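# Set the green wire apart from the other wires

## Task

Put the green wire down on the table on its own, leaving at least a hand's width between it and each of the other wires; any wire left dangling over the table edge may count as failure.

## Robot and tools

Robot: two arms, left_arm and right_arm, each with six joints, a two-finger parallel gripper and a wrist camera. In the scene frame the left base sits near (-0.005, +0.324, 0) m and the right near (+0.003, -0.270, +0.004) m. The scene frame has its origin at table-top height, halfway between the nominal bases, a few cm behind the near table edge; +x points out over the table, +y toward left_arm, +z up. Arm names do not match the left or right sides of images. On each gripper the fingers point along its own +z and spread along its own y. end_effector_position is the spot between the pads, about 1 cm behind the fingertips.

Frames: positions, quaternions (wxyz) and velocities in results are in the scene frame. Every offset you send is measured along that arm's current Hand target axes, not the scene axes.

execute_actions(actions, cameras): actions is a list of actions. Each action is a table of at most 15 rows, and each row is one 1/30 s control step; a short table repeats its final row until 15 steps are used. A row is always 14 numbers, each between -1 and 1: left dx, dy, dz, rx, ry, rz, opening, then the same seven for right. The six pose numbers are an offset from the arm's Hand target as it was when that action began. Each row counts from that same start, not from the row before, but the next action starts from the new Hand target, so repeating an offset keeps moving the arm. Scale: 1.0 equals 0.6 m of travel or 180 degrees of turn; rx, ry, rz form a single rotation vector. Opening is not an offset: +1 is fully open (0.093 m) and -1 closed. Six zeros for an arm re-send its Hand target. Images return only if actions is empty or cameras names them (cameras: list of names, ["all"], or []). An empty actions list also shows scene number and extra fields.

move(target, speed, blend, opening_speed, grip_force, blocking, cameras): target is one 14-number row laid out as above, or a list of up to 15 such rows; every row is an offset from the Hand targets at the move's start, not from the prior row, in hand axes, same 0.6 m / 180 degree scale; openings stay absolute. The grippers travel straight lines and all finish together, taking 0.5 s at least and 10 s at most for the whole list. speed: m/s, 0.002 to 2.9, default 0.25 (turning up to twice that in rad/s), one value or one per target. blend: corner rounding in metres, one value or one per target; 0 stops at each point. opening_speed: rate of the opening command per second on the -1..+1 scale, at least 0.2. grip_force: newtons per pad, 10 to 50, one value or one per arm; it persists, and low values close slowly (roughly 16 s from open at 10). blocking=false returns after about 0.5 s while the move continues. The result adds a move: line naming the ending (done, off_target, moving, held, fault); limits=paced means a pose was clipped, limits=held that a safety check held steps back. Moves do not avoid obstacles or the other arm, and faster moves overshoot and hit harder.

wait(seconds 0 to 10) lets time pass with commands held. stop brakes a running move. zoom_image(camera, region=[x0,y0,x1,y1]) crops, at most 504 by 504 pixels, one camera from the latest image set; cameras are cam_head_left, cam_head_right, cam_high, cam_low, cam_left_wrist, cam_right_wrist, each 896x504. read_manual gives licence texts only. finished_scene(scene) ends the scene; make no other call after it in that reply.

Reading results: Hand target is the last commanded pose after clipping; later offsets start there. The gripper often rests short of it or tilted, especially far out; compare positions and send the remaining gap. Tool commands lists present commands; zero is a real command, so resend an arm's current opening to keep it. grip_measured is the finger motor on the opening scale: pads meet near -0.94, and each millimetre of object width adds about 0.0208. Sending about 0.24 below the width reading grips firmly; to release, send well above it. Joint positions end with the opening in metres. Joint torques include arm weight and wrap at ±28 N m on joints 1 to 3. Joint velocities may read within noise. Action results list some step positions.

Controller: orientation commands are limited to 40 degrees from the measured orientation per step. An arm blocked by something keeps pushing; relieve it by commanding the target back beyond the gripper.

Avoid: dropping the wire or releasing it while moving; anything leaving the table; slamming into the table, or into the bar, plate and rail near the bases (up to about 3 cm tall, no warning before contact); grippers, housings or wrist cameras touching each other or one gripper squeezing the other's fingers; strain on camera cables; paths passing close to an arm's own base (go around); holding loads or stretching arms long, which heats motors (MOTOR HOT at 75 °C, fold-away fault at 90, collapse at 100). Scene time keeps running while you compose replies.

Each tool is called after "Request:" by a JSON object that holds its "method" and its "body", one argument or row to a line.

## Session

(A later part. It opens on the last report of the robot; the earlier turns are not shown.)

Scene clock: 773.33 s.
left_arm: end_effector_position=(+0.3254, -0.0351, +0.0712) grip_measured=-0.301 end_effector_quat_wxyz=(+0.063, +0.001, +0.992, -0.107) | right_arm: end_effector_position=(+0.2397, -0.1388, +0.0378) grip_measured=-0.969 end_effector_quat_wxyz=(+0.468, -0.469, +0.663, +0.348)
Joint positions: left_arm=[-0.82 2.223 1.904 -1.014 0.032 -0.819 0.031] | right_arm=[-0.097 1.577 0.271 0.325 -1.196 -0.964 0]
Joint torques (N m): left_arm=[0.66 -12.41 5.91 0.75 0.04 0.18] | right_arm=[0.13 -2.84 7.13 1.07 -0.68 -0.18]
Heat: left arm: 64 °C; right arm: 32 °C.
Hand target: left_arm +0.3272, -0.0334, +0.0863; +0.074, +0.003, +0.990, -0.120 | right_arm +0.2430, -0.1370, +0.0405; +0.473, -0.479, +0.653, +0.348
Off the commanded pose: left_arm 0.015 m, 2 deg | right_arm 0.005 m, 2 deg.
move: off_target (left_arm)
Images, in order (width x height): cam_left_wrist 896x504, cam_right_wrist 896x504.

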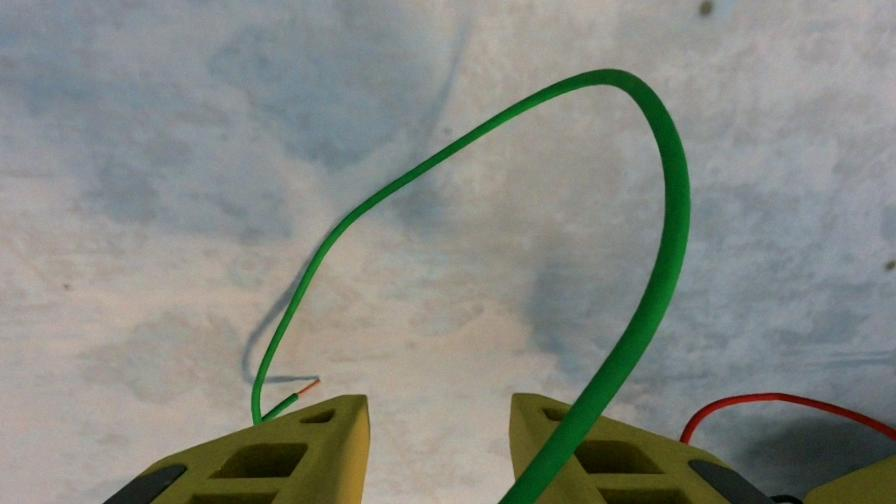

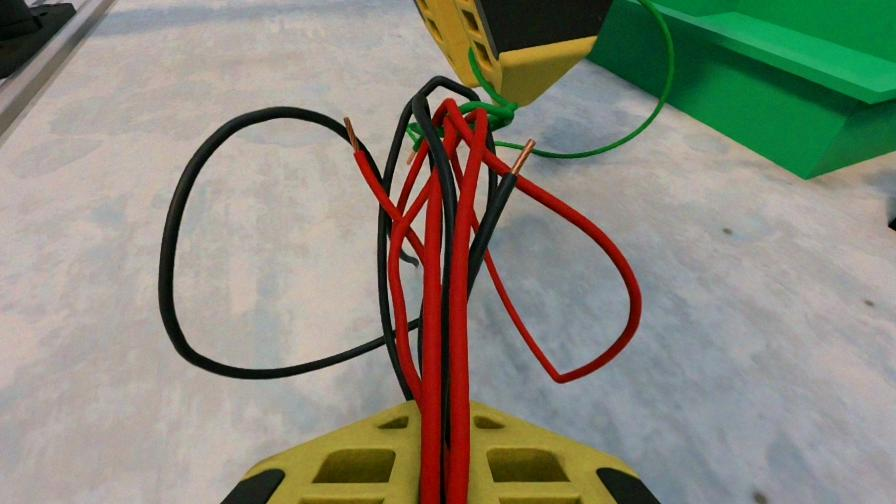

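Request:
{"method": "move", "body": {
  "target": [0, 0, 0, 0, 0, 0, -1, 0, 0, 0, 0, 0, 0, -1],
  "speed": 0.05,
  "cameras": ["cam_left_wrist", "cam_right_wrist"]
}}

Scene clock: 774.77 s.
left_arm: end_effector_position=(+0.3258, -0.0355, +0.0713) grip_measured=-0.985 end_effector_quat_wxyz=(+0.064, +0.001, +0.992, -0.108) | right_arm: end_effector_position=(+0.2397, -0.1388, +0.0376) grip_measured=-0.969 end_effector_quat_wxyz=(+0.468, -0.469, +0.663, +0.348)
Joint positions: left_arm=[-0.82 2.223 1.904 -1.012 0.032 -0.819 0] | right_arm=[-0.097 1.577 0.271 0.324 -1.196 -0.964 0]
Joint torques (N m): left_arm=[0.66 -12.4 5.91 0.72 0.04 0.19] | right_arm=[0.03 -2.74 7.08 1.07 -0.71 -0.18]
Heat: left arm: 65 °C; right arm: 32 °C.
Hand target: left_arm +0.3272, -0.0334, +0.0863; +0.074, +0.003, +0.990, -0.120 | right_arm +0.2430, -0.1370, +0.0405; +0.473, -0.479, +0.653, +0.348
Off the commanded pose: left_arm 0.015 m, 2 deg | right_arm 0.005 m, 2 deg.
move: off_target (left_arm)
Images, in order (width x height): cam_left_wrist 896x504, cam_right_wrist 896x504.

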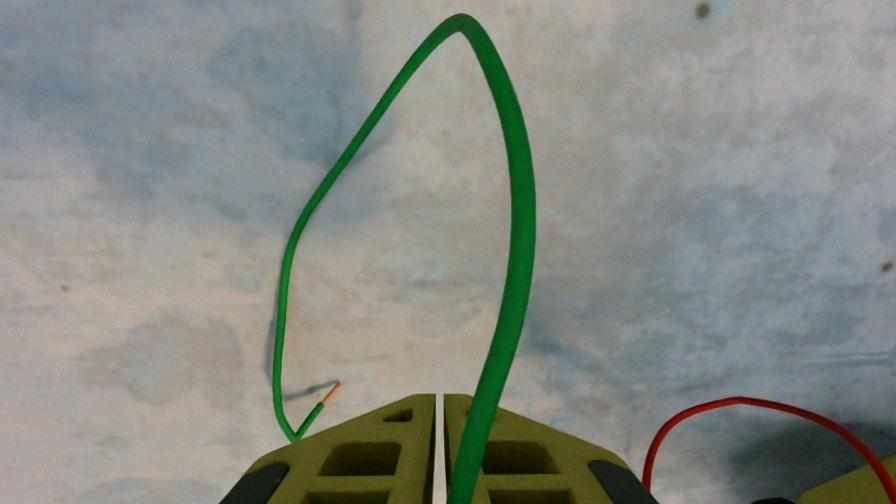

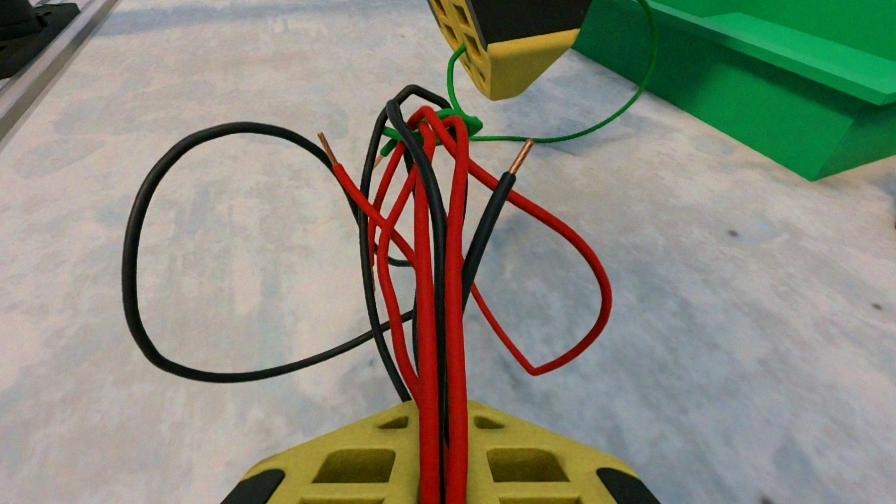

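Request:
{"method": "move", "body": {
  "target": [0.0401, 0.1488, -0.095, 0, 0, 0, -1, 0, 0, 0, 0, 0, 0, -1],
  "speed": 0.08,
  "cameras": ["cam_left_wrist", "cam_right_wrist"]
}}

Request:
{"method": "zoom_image", "body": {
  "camera": "cam_right_wrist",
  "region": [360, 40, 560, 180]
}}

Scene clock: 777.77 s.
left_arm: end_effector_position=(+0.2937, +0.0227, +0.1131) grip_measured=-0.985 end_effector_quat_wxyz=(+0.066, +0.018, +0.982, -0.177) | right_arm: end_effector_position=(+0.2354, -0.1311, +0.0457) grip_measured=-0.969 end_effector_quat_wxyz=(+0.474, -0.477, +0.642, +0.369)
Joint positions: left_arm=[-0.735 1.861 1.507 -0.886 0.156 -0.722 0] | right_arm=[-0.077 1.577 0.277 0.324 -1.246 -0.966 0]
Joint torques (N m): left_arm=[4.01 -10.76 5.44 -0.15 -0.9 0.47] | right_arm=[-1.47 -3.07 6.5 1 -0.19 -0.16]
Heat: left arm: 65 °C; right arm: 32 °C.
Hand target: left_arm +0.2972, +0.0665, +0.1163; +0.074, +0.003, +0.990, -0.120 | right_arm +0.2430, -0.1370, +0.0404; +0.473, -0.479, +0.653, +0.348
Off the commanded pose: left_arm 0.044 m, 7 deg | right_arm 0.011 m, 3 deg.
move: off_target (left_arm, right_arm)
Images, in order (width x height): cam_left_wrist 896x504, cam_right_wrist 896x504.

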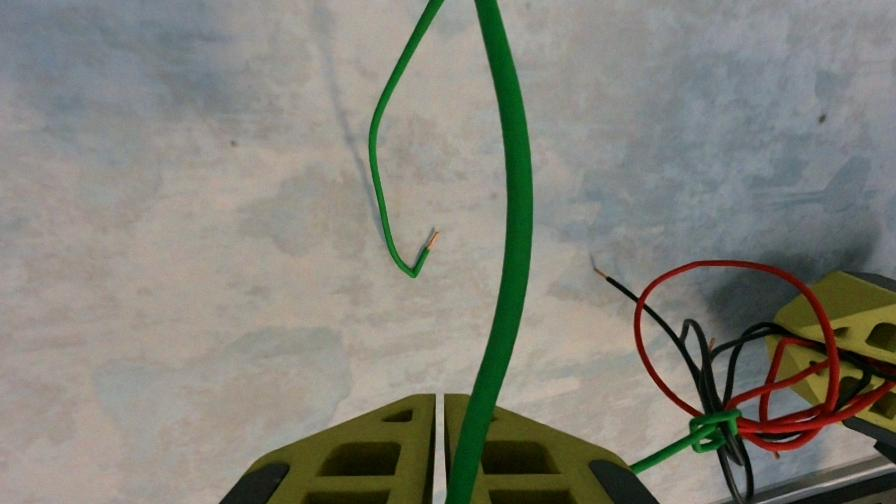

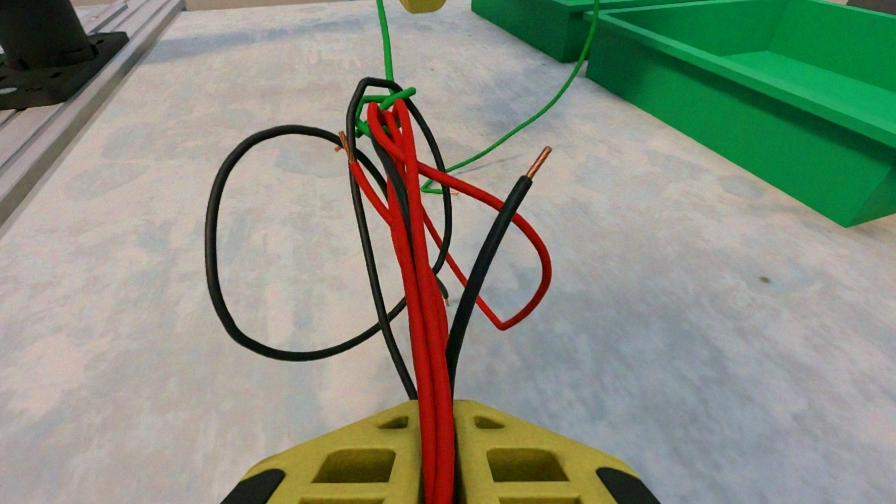

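Scaled by 2.520 from the camera's 896x504 image, which has a finer 1280x720 frame.

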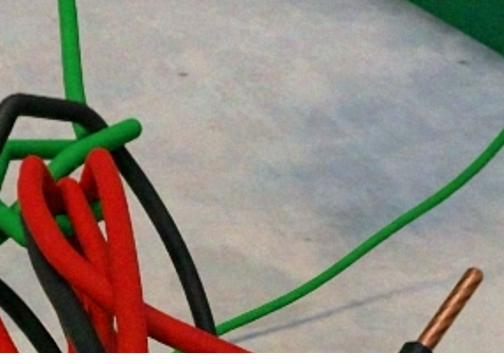

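Request:
{"method": "zoom_image", "body": {
  "camera": "cam_right_wrist",
  "region": [325, 70, 445, 170]
}}

Request:
{"method": "zoom_image", "body": {
  "camera": "cam_left_wrist",
  "region": [650, 370, 790, 490]
}}

Scaled by 4.200 from the camera's 896x504 image, which has a finer 1280x720 frame.

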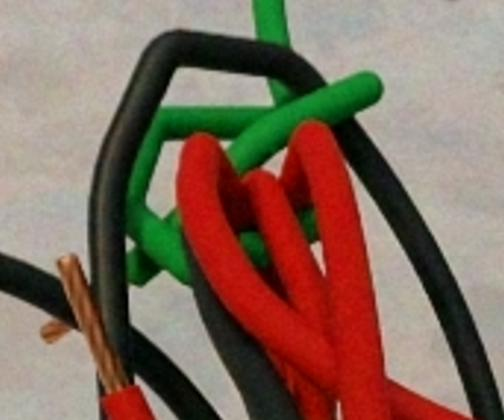

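Scaled by 3.600 from the camera's 896x504 image, which has a finer 1280x720 frame.

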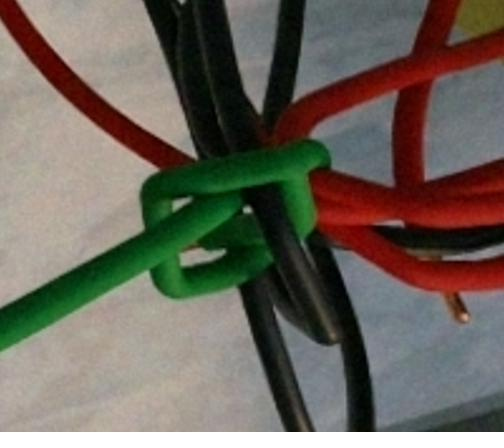

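Request:
{"method": "move", "body": {
  "target": [-0.0014, 0.1133, -0.0278, 0, 0, 0, -1, 0, 0, 0, 0, 0, 0, -1],
  "speed": 0.08,
  "cameras": ["cam_left_wrist", "cam_right_wrist"]
}}

Request:
{"method": "zoom_image", "body": {
  "camera": "cam_right_wrist",
  "region": [325, 50, 445, 170]
}}

Request:
{"method": "zoom_image", "body": {
  "camera": "cam_left_wrist",
  "region": [650, 370, 790, 490]
}}

Scene clock: 782.10 s.
left_arm: end_effector_position=(+0.2909, +0.0576, +0.1232) grip_measured=-0.985 end_effector_quat_wxyz=(+0.064, +0.044, +0.969, -0.236) | right_arm: end_effector_position=(+0.2308, -0.1243, +0.0556) grip_measured=-0.970 end_effector_quat_wxyz=(+0.482, -0.483, +0.616, +0.394)
Joint positions: left_arm=[-0.615 1.722 1.343 -0.816 0.302 -0.578 0] | right_arm=[-0.062 1.577 0.285 0.324 -1.308 -0.97 0]
Joint torques (N m): left_arm=[7.34 -10.54 5.3 -0.75 -1.87 0.65] | right_arm=[-2.95 -3.82 5.52 0.88 0.43 -0.16]
Heat: left arm: 65 °C; right arm: 32 °C.
Hand target: left_arm +0.2973, +0.1365, +0.1164; +0.074, +0.003, +0.990, -0.120 | right_arm +0.2430, -0.1370, +0.0405; +0.474, -0.479, +0.652, +0.348
Off the commanded pose: left_arm 0.079 m, 14 deg | right_arm 0.023 m, 7 deg.
move: off_target (left_arm, right_arm)
Images, in order (width x height): cam_left_wrist 896x504, cam_right_wrist 896x504.

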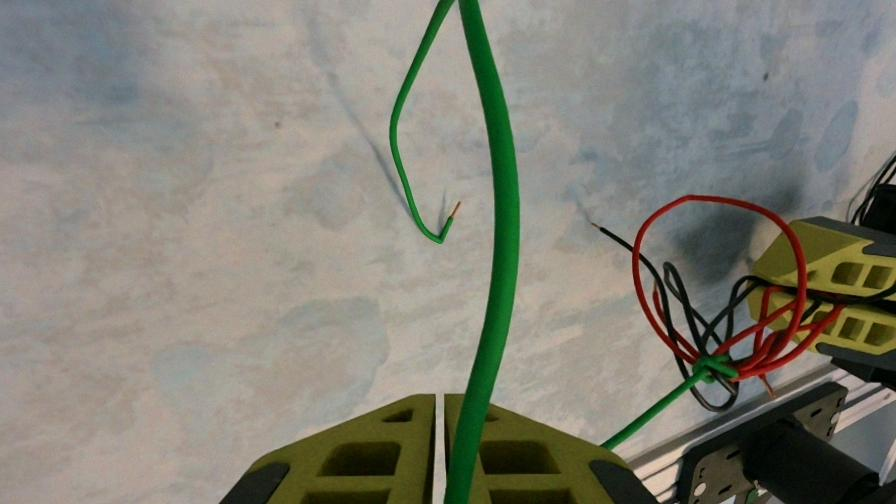

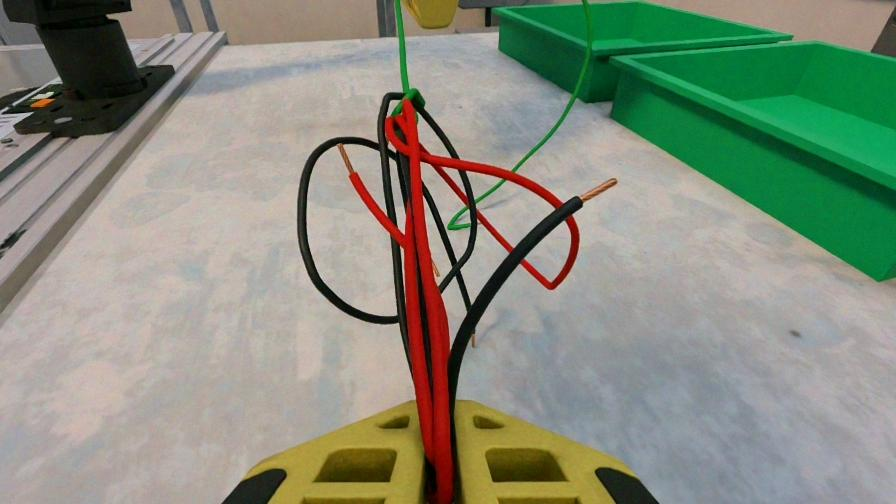

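Scaled by 4.200 from the camera's 896x504 image, which has a finer 1280x720 frame.

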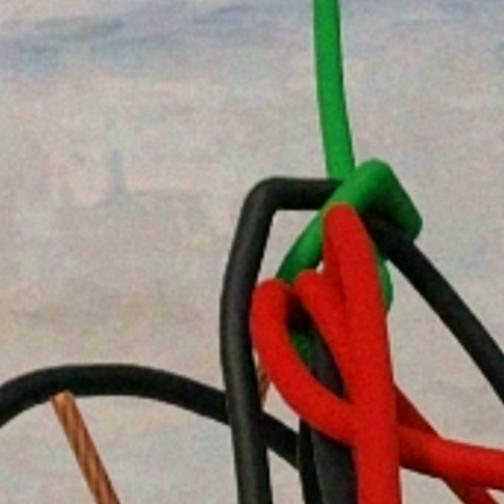

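Scaled by 3.600 from the camera's 896x504 image, which has a finer 1280x720 frame.

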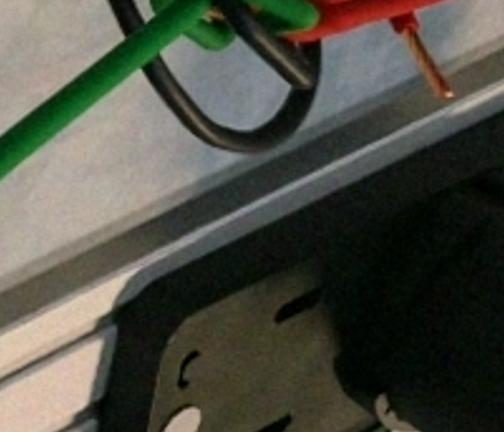

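Request:
{"method": "move", "body": {
  "target": [-0.0014, 0.1133, -0.0278, 0, 0, 0, -1, 0, 0, 0, 0, 0, 0, -1],
  "speed": 0.06,
  "cameras": ["cam_left_wrist", "cam_right_wrist"]
}}

Request:
{"method": "zoom_image", "body": {
  "camera": "cam_right_wrist",
  "region": [345, 50, 465, 170]
}}

Scene clock: 785.63 s.
left_arm: end_effector_position=(+0.3029, +0.1998, +0.1121) grip_measured=-0.985 end_effector_quat_wxyz=(+0.072, -0.003, +0.989, -0.131) | right_arm: end_effector_position=(+0.2419, -0.1351, +0.0418) grip_measured=-0.974 end_effector_quat_wxyz=(+0.471, -0.478, +0.653, +0.350)
Joint positions: left_arm=[-0.3 1.596 1.234 -0.985 0.184 -0.324 0] | right_arm=[-0.081 1.576 0.288 0.316 -1.205 -0.972 0]
Joint torques (N m): left_arm=[0.54 -7.31 6.23 0.4 -0.14 0.32] | right_arm=[-1.02 -2.84 5.63 1.16 -0.57 -0.07]
Heat: left arm: 65 °C; right arm: 32 °C.
Hand target: left_arm +0.2972, +0.2065, +0.1163; +0.074, +0.003, +0.990, -0.120 | right_arm +0.2430, -0.1370, +0.0405; +0.473, -0.479, +0.653, +0.348
Off the commanded pose: left_arm 0.010 m, 1 deg | right_arm 0.003 m, 0 deg.
move: done
Images, in order (width x height): cam_left_wrist 896x504, cam_right_wrist 896x504.

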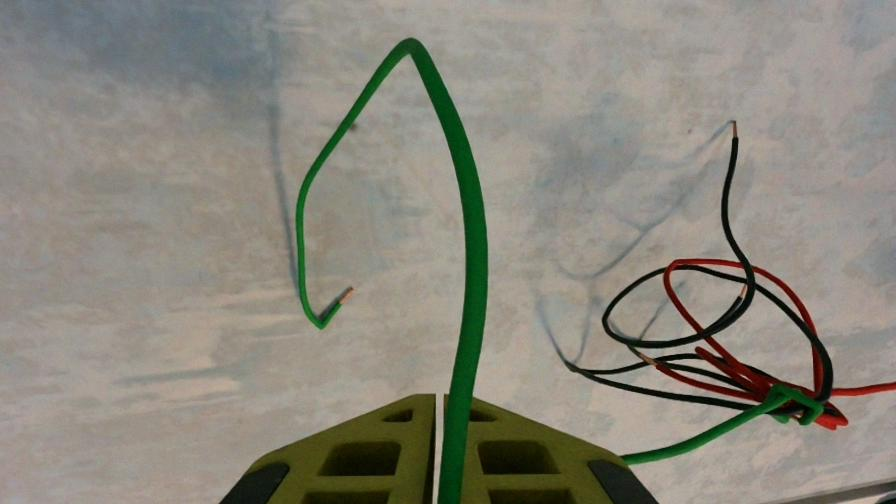

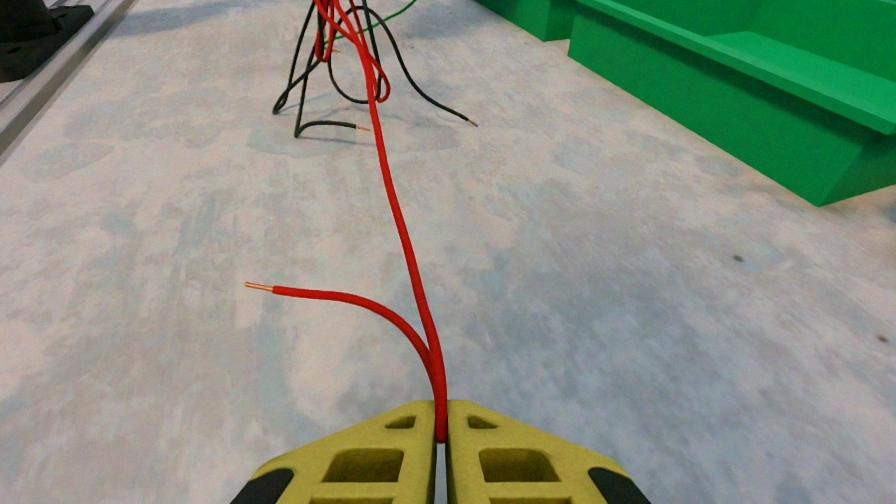

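Scaled by 4.200 from the camera's 896x504 image, which has a finer 1280x720 frame.

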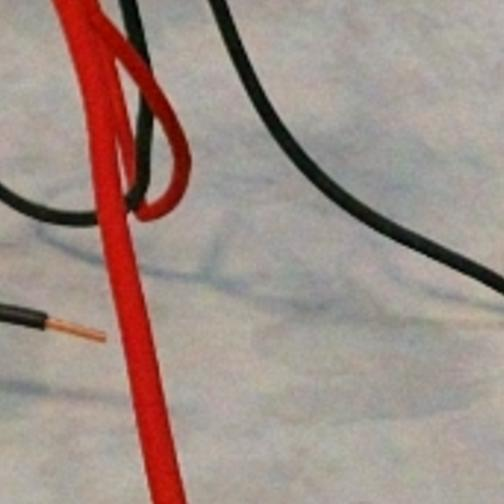

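Request:
{"method": "zoom_image", "body": {
  "camera": "cam_left_wrist",
  "region": [730, 350, 870, 450]
}}

Request:
{"method": "zoom_image", "body": {
  "camera": "cam_right_wrist",
  "region": [260, 0, 500, 150]
}}

Scaled by 3.600 from the camera's 896x504 image, which has a finer 1280x720 frame.

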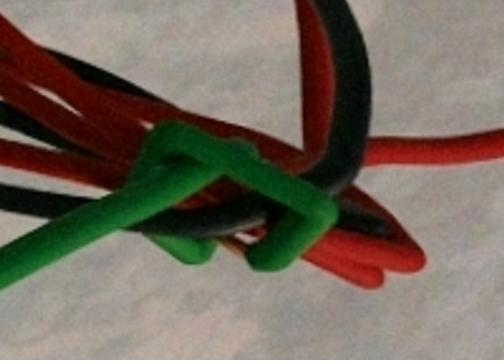

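Scaled by 2.100 from the camera's 896x504 image, which has a finer 1280x720 frame.

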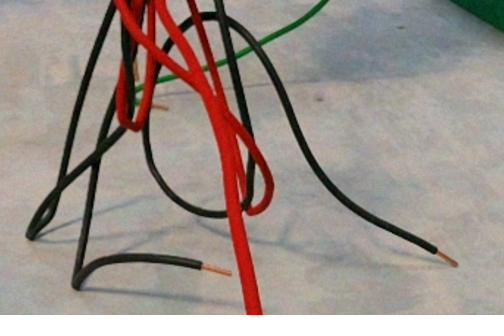

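Request:
{"method": "move", "body": {
  "target": [0.012, -0.0631, 0.0918, 0, 0, 0, -1, 0.0238, 0, 0.0078, 0, 0, 0, -1],
  "speed": 0.1,
  "cameras": ["cam_left_wrist", "cam_right_wrist", "cam_high"]
}}

Request:
{"method": "zoom_image", "body": {
  "camera": "cam_left_wrist",
  "region": [560, 300, 896, 504]
}}

Request:
{"method": "zoom_image", "body": {
  "camera": "cam_high",
  "region": [370, 260, 610, 400]
}}

Scene clock: 794.40 s.
left_arm: end_effector_position=(+0.3000, +0.1573, +0.0744) grip_measured=-0.985 end_effector_quat_wxyz=(+0.076, +0.006, +0.989, -0.124) | right_arm: end_effector_position=(+0.2422, -0.1358, +0.0251) grip_measured=-0.974 end_effector_quat_wxyz=(+0.463, -0.474, +0.660, +0.353)
Joint positions: left_arm=[-0.44 1.666 1.153 -0.81 0.138 -0.442 0] | right_arm=[-0.081 1.678 0.283 0.4 -1.196 -0.974 0]
Joint torques (N m): left_arm=[-0.58 -5.6 5.79 0.77 -0.02 -0.03] | right_arm=[-1.06 -3.1 4.23 1.44 -0.68 -0.07]
Heat: left arm: 62 °C; right arm: 32 °C.
Hand target: left_arm +0.2973, +0.1565, +0.0714; +0.074, +0.003, +0.990, -0.120 | right_arm +0.2430, -0.1370, +0.0255; +0.473, -0.479, +0.653, +0.348
Off the commanded pose: left_arm 0.004 m, 1 deg | right_arm 0.002 m, 2 deg.
move: done
Images, in order (width x height): cam_high 896x504, cam_left_wrist 896x504, cam_right_wrist 896x504.

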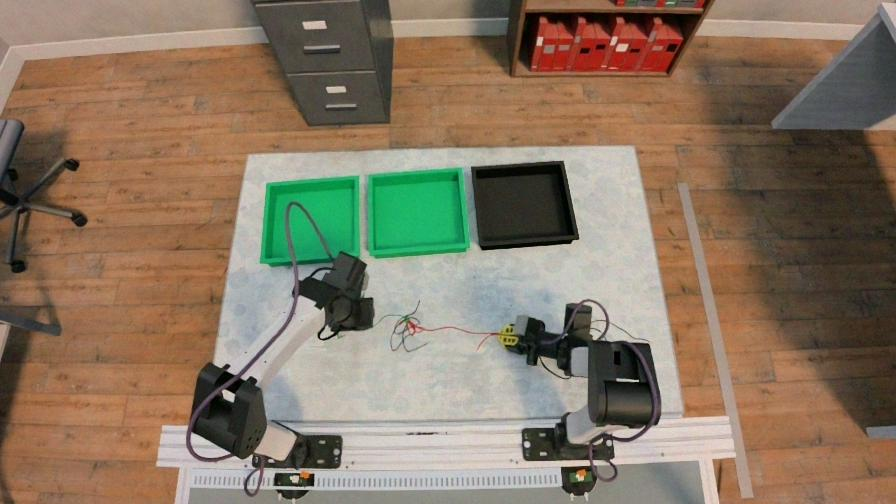

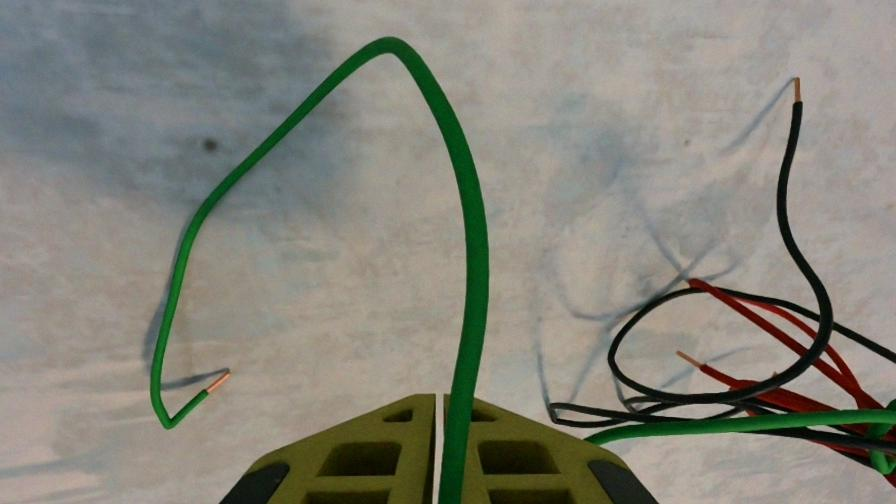

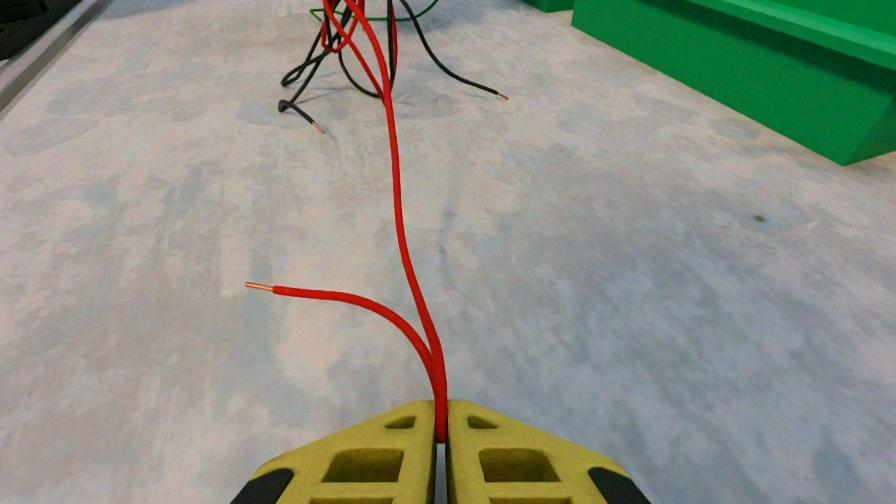

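Scaled by 1.500 from the camera's 896x504 image, which has a finer 1280x720 frame.

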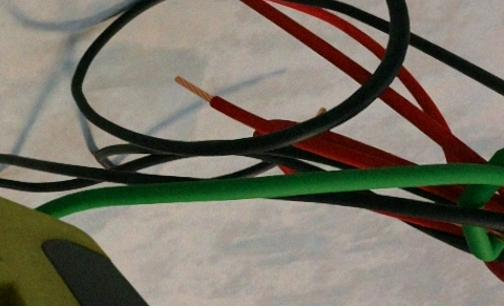

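Scaled by 2.100 from the camera's 896x504 image, which has a finer 1280x720 frame.

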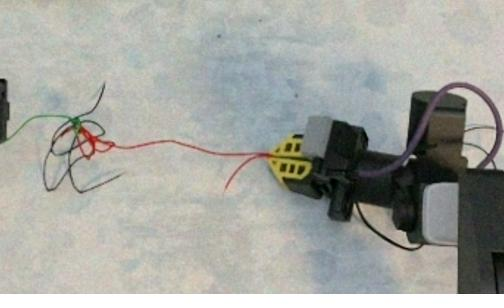

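Request:
{"method": "move", "body": {
  "target": [
    [0, 0, 0, 0, 0, 0, -1, 0, 0, 0, 0, 0, 0, -0.4],
    [0, 0, 0, 0, 0, 0, -1, 0, 0, -0.05, 0, 0, 0, -0.4],
    [0, 0, 0, 0, 0, 0, -1, -0.1407, -0.0098, -0.0796, 0, 0, 0, -0.4],
    [0, 0, 0, 0, 0, 0, -1, -0.1922, -0.0045, 0.0803, -0.084, 0.1476, -0.0568, -0.4]
  ],
  "speed": [0.1, 0.1, 0.2, 0.2],
  "blend": [0, 0.01, 0.03, 0],
  "cameras": ["cam_left_wrist", "cam_right_wrist"]
}}

Scene clock: 801.13 s.
left_arm: end_effector_position=(+0.3002, +0.1572, +0.0745) grip_measured=-0.985 end_effector_quat_wxyz=(+0.076, +0.006, +0.989, -0.125) | right_arm: end_effector_position=(+0.2668, -0.0643, +0.1140) grip_measured=-0.402 end_effector_quat_wxyz=(-0.271, +0.658, -0.651, -0.263)
Joint positions: left_arm=[-0.44 1.666 1.153 -0.809 0.138 -0.442 0] | right_arm=[0.348 1.491 0.988 -0.716 -0.71 -1.136 0.026]
Joint torques (N m): left_arm=[-0.57 -5.6 5.79 0.76 -0.02 -0.03] | right_arm=[0.09 -4.33 10.81 0.78 -0.58 0.12]
Heat: left arm: 61 °C; right arm: 32 °C.
Hand target: left_arm +0.2973, +0.1565, +0.0714; +0.074, +0.003, +0.990, -0.120 | right_arm +0.2701, -0.0600, +0.1202; -0.274, +0.659, -0.648, -0.268
Off the commanded pose: left_arm 0.004 m, 1 deg | right_arm 0.008 m, 1 deg.
move: done
Images, in order (width x height): cam_left_wrist 896x504, cam_right_wrist 896x504.

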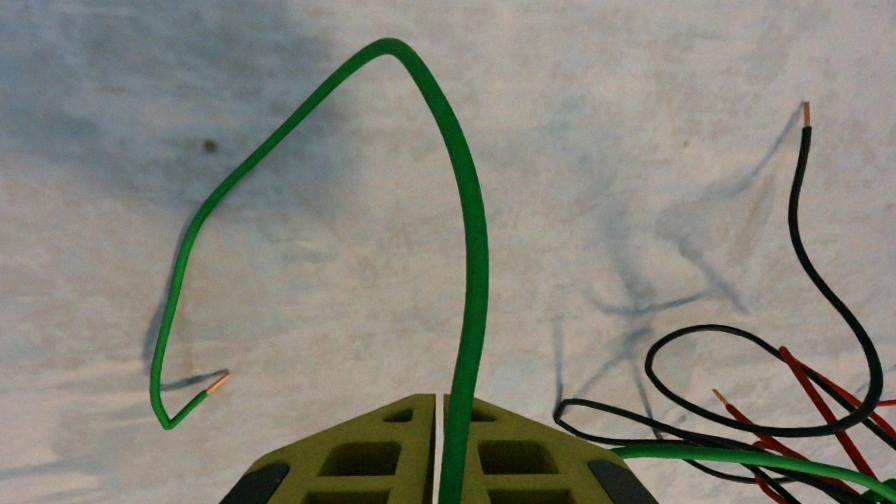

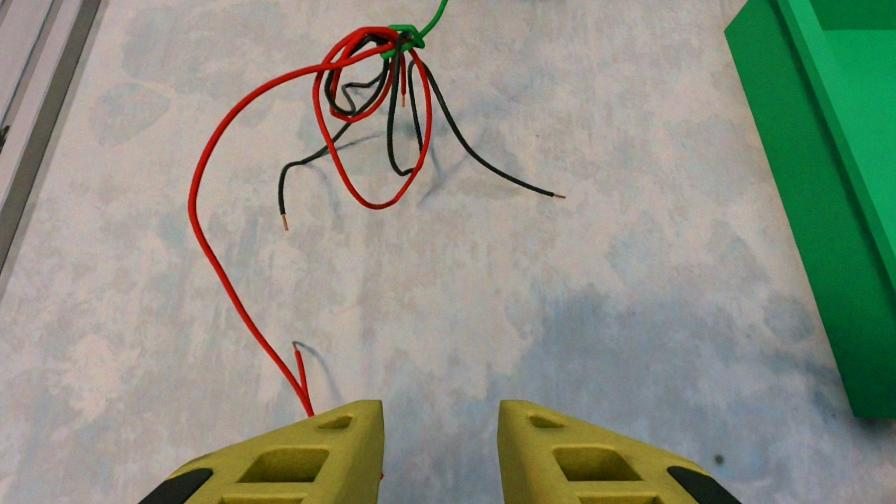

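Request:
{"method": "move", "body": {
  "target": [
    [0.0219, -0.033, 0.0395, 0, 0, 0, -1, 0, 0, 0, 0, 0, 0, -0.4],
    [0.0219, -0.033, 0.0395, 0, 0, 0, -0.3, 0, 0, 0, 0, 0, 0, -0.4],
    [-0.0086, 0.0086, -0.1744, 0, 0, 0, -0.3, -0.089, 0.0333, 0.0884, 0, 0, 0, -0.4]
  ],
  "speed": [0.08, 0.1, 0.12],
  "cameras": ["cam_left_wrist", "cam_right_wrist"]
}}

Request:
{"method": "zoom_image", "body": {
  "camera": "cam_right_wrist",
  "region": [330, 60, 560, 260]
}}

Scene clock: 808.00 s.
left_arm: end_effector_position=(+0.2848, +0.1863, +0.1553) grip_measured=-0.301 end_effector_quat_wxyz=(+0.059, -0.003, +0.992, -0.110) | right_arm: end_effector_position=(+0.2432, +0.0065, +0.1138) grip_measured=-0.402 end_effector_quat_wxyz=(-0.258, +0.658, -0.656, -0.265)
Joint positions: left_arm=[-0.385 1.573 1.39 -1.19 0.136 -0.403 0.031] | right_arm=[0.619 1.509 0.988 -0.538 -0.592 -0.83 0.026]
Joint torques (N m): left_arm=[0.79 -6.61 10.29 0.37 0.2 0.27] | right_arm=[0.12 -4.74 10.04 1.55 -0.46 0.15]
Heat: left arm: 59 °C; right arm: 32 °C.
Hand target: left_arm +0.2872, +0.1866, +0.1713; +0.074, +0.003, +0.990, -0.120 | right_arm +0.2493, +0.0151, +0.1202; -0.274, +0.659, -0.648, -0.268
Off the commanded pose: left_arm 0.016 m, 2 deg | right_arm 0.012 m, 2 deg.
move: off_target (left_arm, right_arm)
Images, in order (width x height): cam_left_wrist 896x504, cam_right_wrist 896x504.

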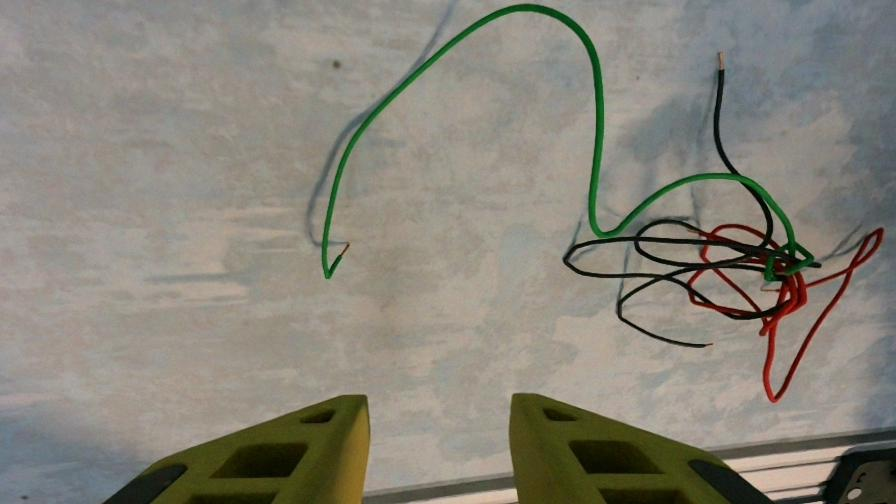

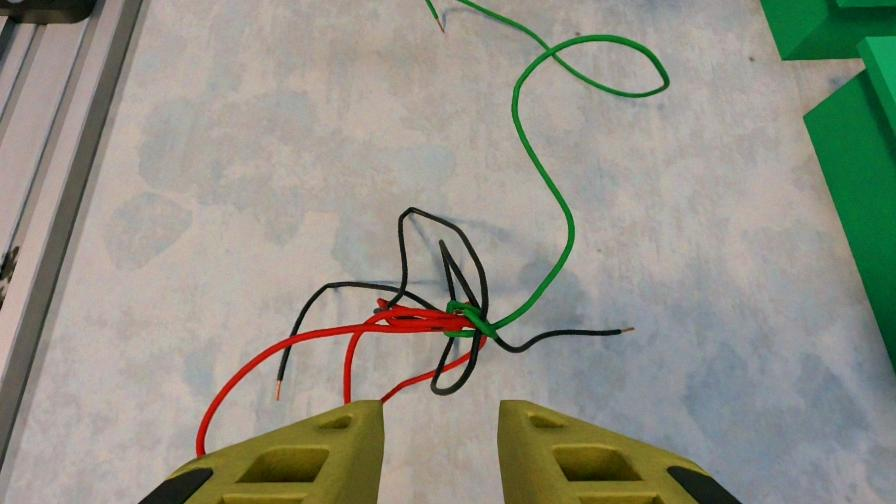

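Scaled by 2.191 from the camera's 896x504 image, which has a finer 1280x720 frame.

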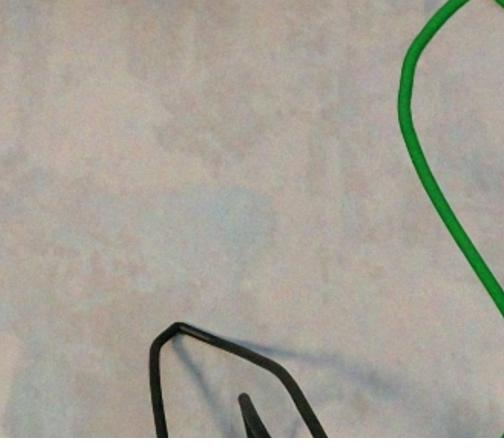

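Request:
{"method": "zoom_image", "body": {
  "camera": "cam_right_wrist",
  "region": [400, 270, 540, 400]
}}

Request:
{"method": "zoom_image", "body": {
  "camera": "cam_left_wrist",
  "region": [720, 190, 860, 310]
}}

Scaled by 3.600 from the camera's 896x504 image, which has a finer 1280x720 frame.

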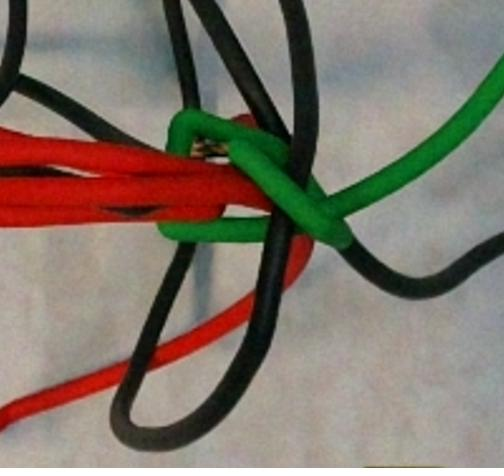

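Scaled by 3.600 from the camera's 896x504 image, which has a finer 1280x720 frame.

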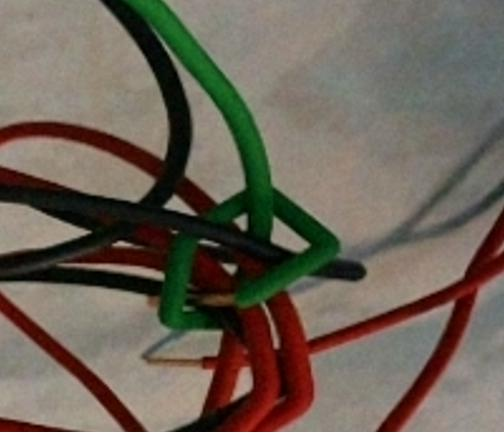

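Request:
{"method": "move", "body": {
  "target": [0, 0, 0, 0, 0, 0, -0.3, 0.0027, -0.0212, 0.092, -0.1184, 0.2303, -0.2745, -0.6],
  "speed": 0.2,
  "cameras": ["cam_left_wrist", "cam_right_wrist"]
}}

Request:
{"method": "zoom_image", "body": {
  "camera": "cam_right_wrist",
  "region": [360, 300, 560, 460]
}}

Scene clock: 823.97 s.
left_arm: end_effector_position=(+0.2847, +0.1864, +0.1553) grip_measured=-0.301 end_effector_quat_wxyz=(+0.059, -0.003, +0.992, -0.110) | right_arm: end_effector_position=(+0.2641, +0.0499, +0.0794) grip_measured=-0.598 end_effector_quat_wxyz=(-0.005, +0.945, -0.328, +0.002)
Joint positions: left_arm=[-0.385 1.573 1.39 -1.19 0.136 -0.402 0.031] | right_arm=[0.921 2.083 1.787 -1.236 0.03 -1.57 0.016]
Joint torques (N m): left_arm=[0.77 -6.61 10.29 0.38 0.19 0.27] | right_arm=[0.18 -8.39 10.24 0.05 0 -0.1]
Heat: left arm: 57 °C; right arm: 33 °C.
Hand target: left_arm +0.2872, +0.1865, +0.1713; +0.074, +0.003, +0.990, -0.120 | right_arm +0.2621, +0.0531, +0.0802; +0.000, +0.949, -0.316, +0.000
Off the commanded pose: left_arm 0.016 m, 2 deg | right_arm 0.004 m, 2 deg.
move: off_target (left_arm)
Images, in order (width x height): cam_left_wrist 896x504, cam_right_wrist 896x504.

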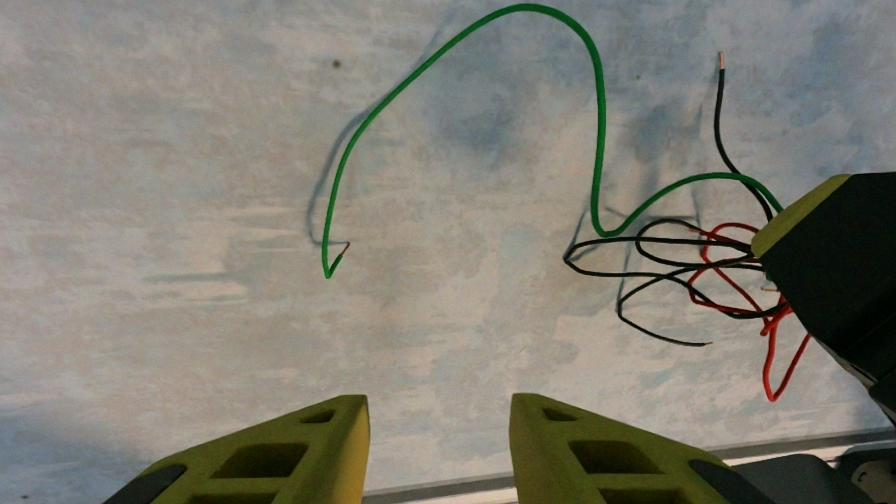

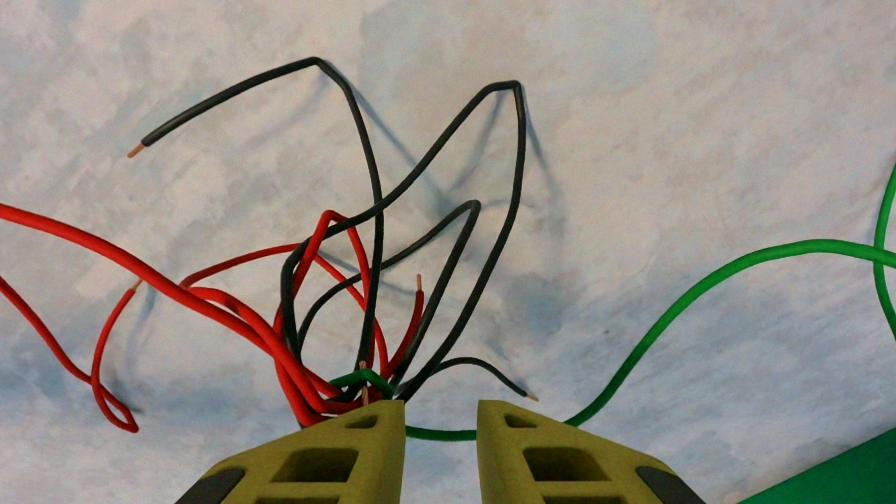

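Scaled by 2.520 from the camera's 896x504 image, which has a finer 1280x720 frame.

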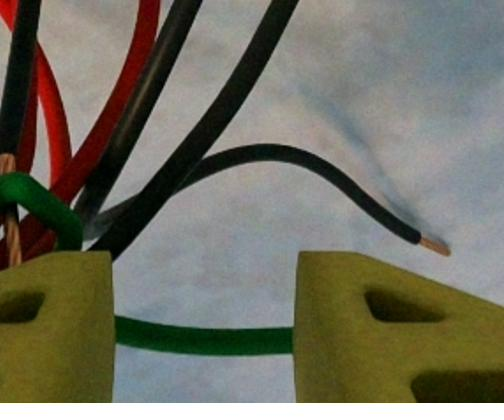

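Request:
{"method": "zoom_image", "body": {
  "camera": "cam_right_wrist",
  "region": [300, 340, 420, 430]
}}

Scaled by 4.200 from the camera's 896x504 image, which has a finer 1280x720 frame.

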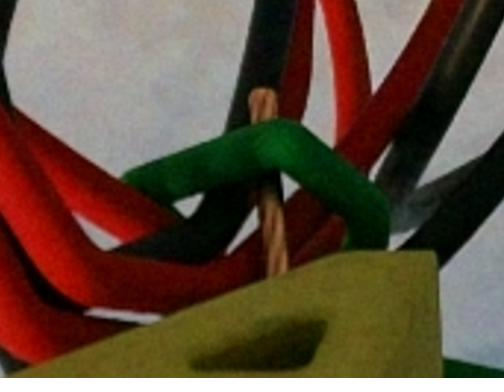

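Request:
{"method": "move", "body": {
  "target": [0, 0, 0, 0, 0, 0, -0.3, 0.018, 0.0257, 0, 0, 0, 0, -0.6],
  "speed": 0.1,
  "cameras": ["cam_left_wrist", "cam_right_wrist"]
}}

Request:
{"method": "zoom_image", "body": {
  "camera": "cam_right_wrist",
  "region": [370, 340, 510, 450]
}}

Scene clock: 834.43 s.
left_arm: end_effector_position=(+0.2847, +0.1864, +0.1553) grip_measured=-0.301 end_effector_quat_wxyz=(+0.059, -0.003, +0.992, -0.110) | right_arm: end_effector_position=(+0.2594, +0.0318, +0.0640) grip_measured=-0.598 end_effector_quat_wxyz=(+0.025, +0.946, -0.323, -0.006)
Joint positions: left_arm=[-0.385 1.573 1.39 -1.19 0.136 -0.402 0.031] | right_arm=[0.902 2.083 1.725 -1.236 0.035 -1.598 0.016]
Joint torques (N m): left_arm=[0.77 -6.6 10.29 0.38 0.19 0.27] | right_arm=[-0.47 -13.3 7.08 0.29 -0.09 -0.12]
Heat: left arm: 55 °C; right arm: 34 °C.
Hand target: left_arm +0.2872, +0.1865, +0.1713; +0.074, +0.003, +0.990, -0.120 | right_arm +0.2615, +0.0342, +0.0802; +0.000, +0.949, -0.316, +0.000
Off the commanded pose: left_arm 0.016 m, 2 deg | right_arm 0.017 m, 3 deg.
move: off_target (left_arm, right_arm)
Images, in order (width x height): cam_left_wrist 896x504, cam_right_wrist 896x504.

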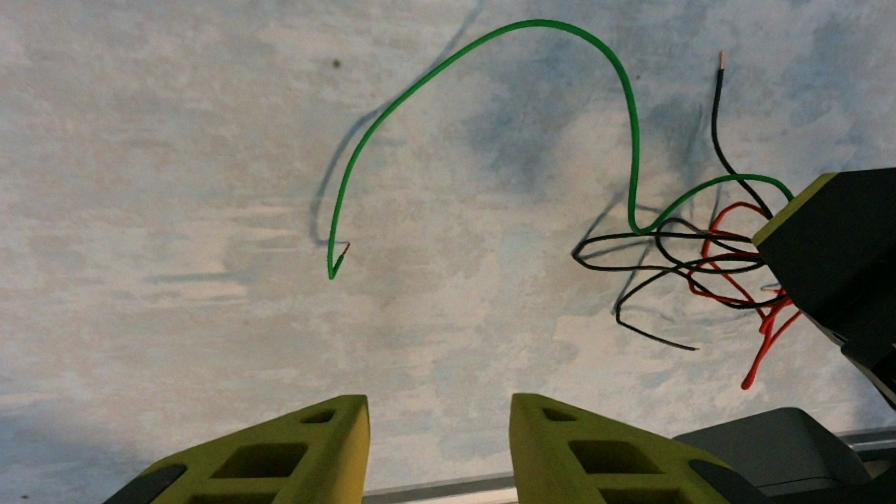

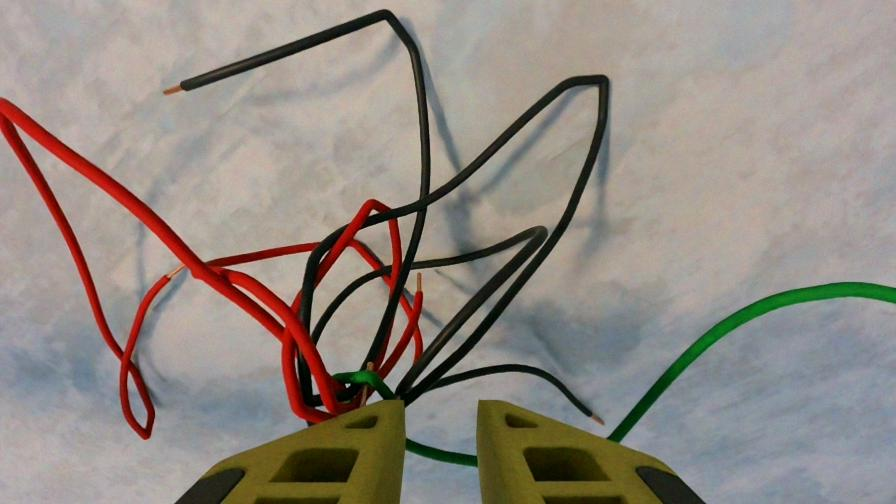

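Scaled by 3.600 from the camera's 896x504 image, which has a finer 1280x720 frame.

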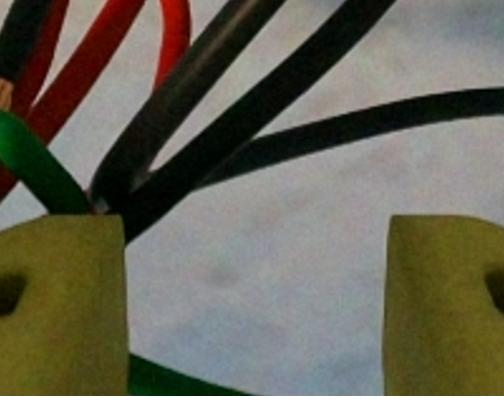

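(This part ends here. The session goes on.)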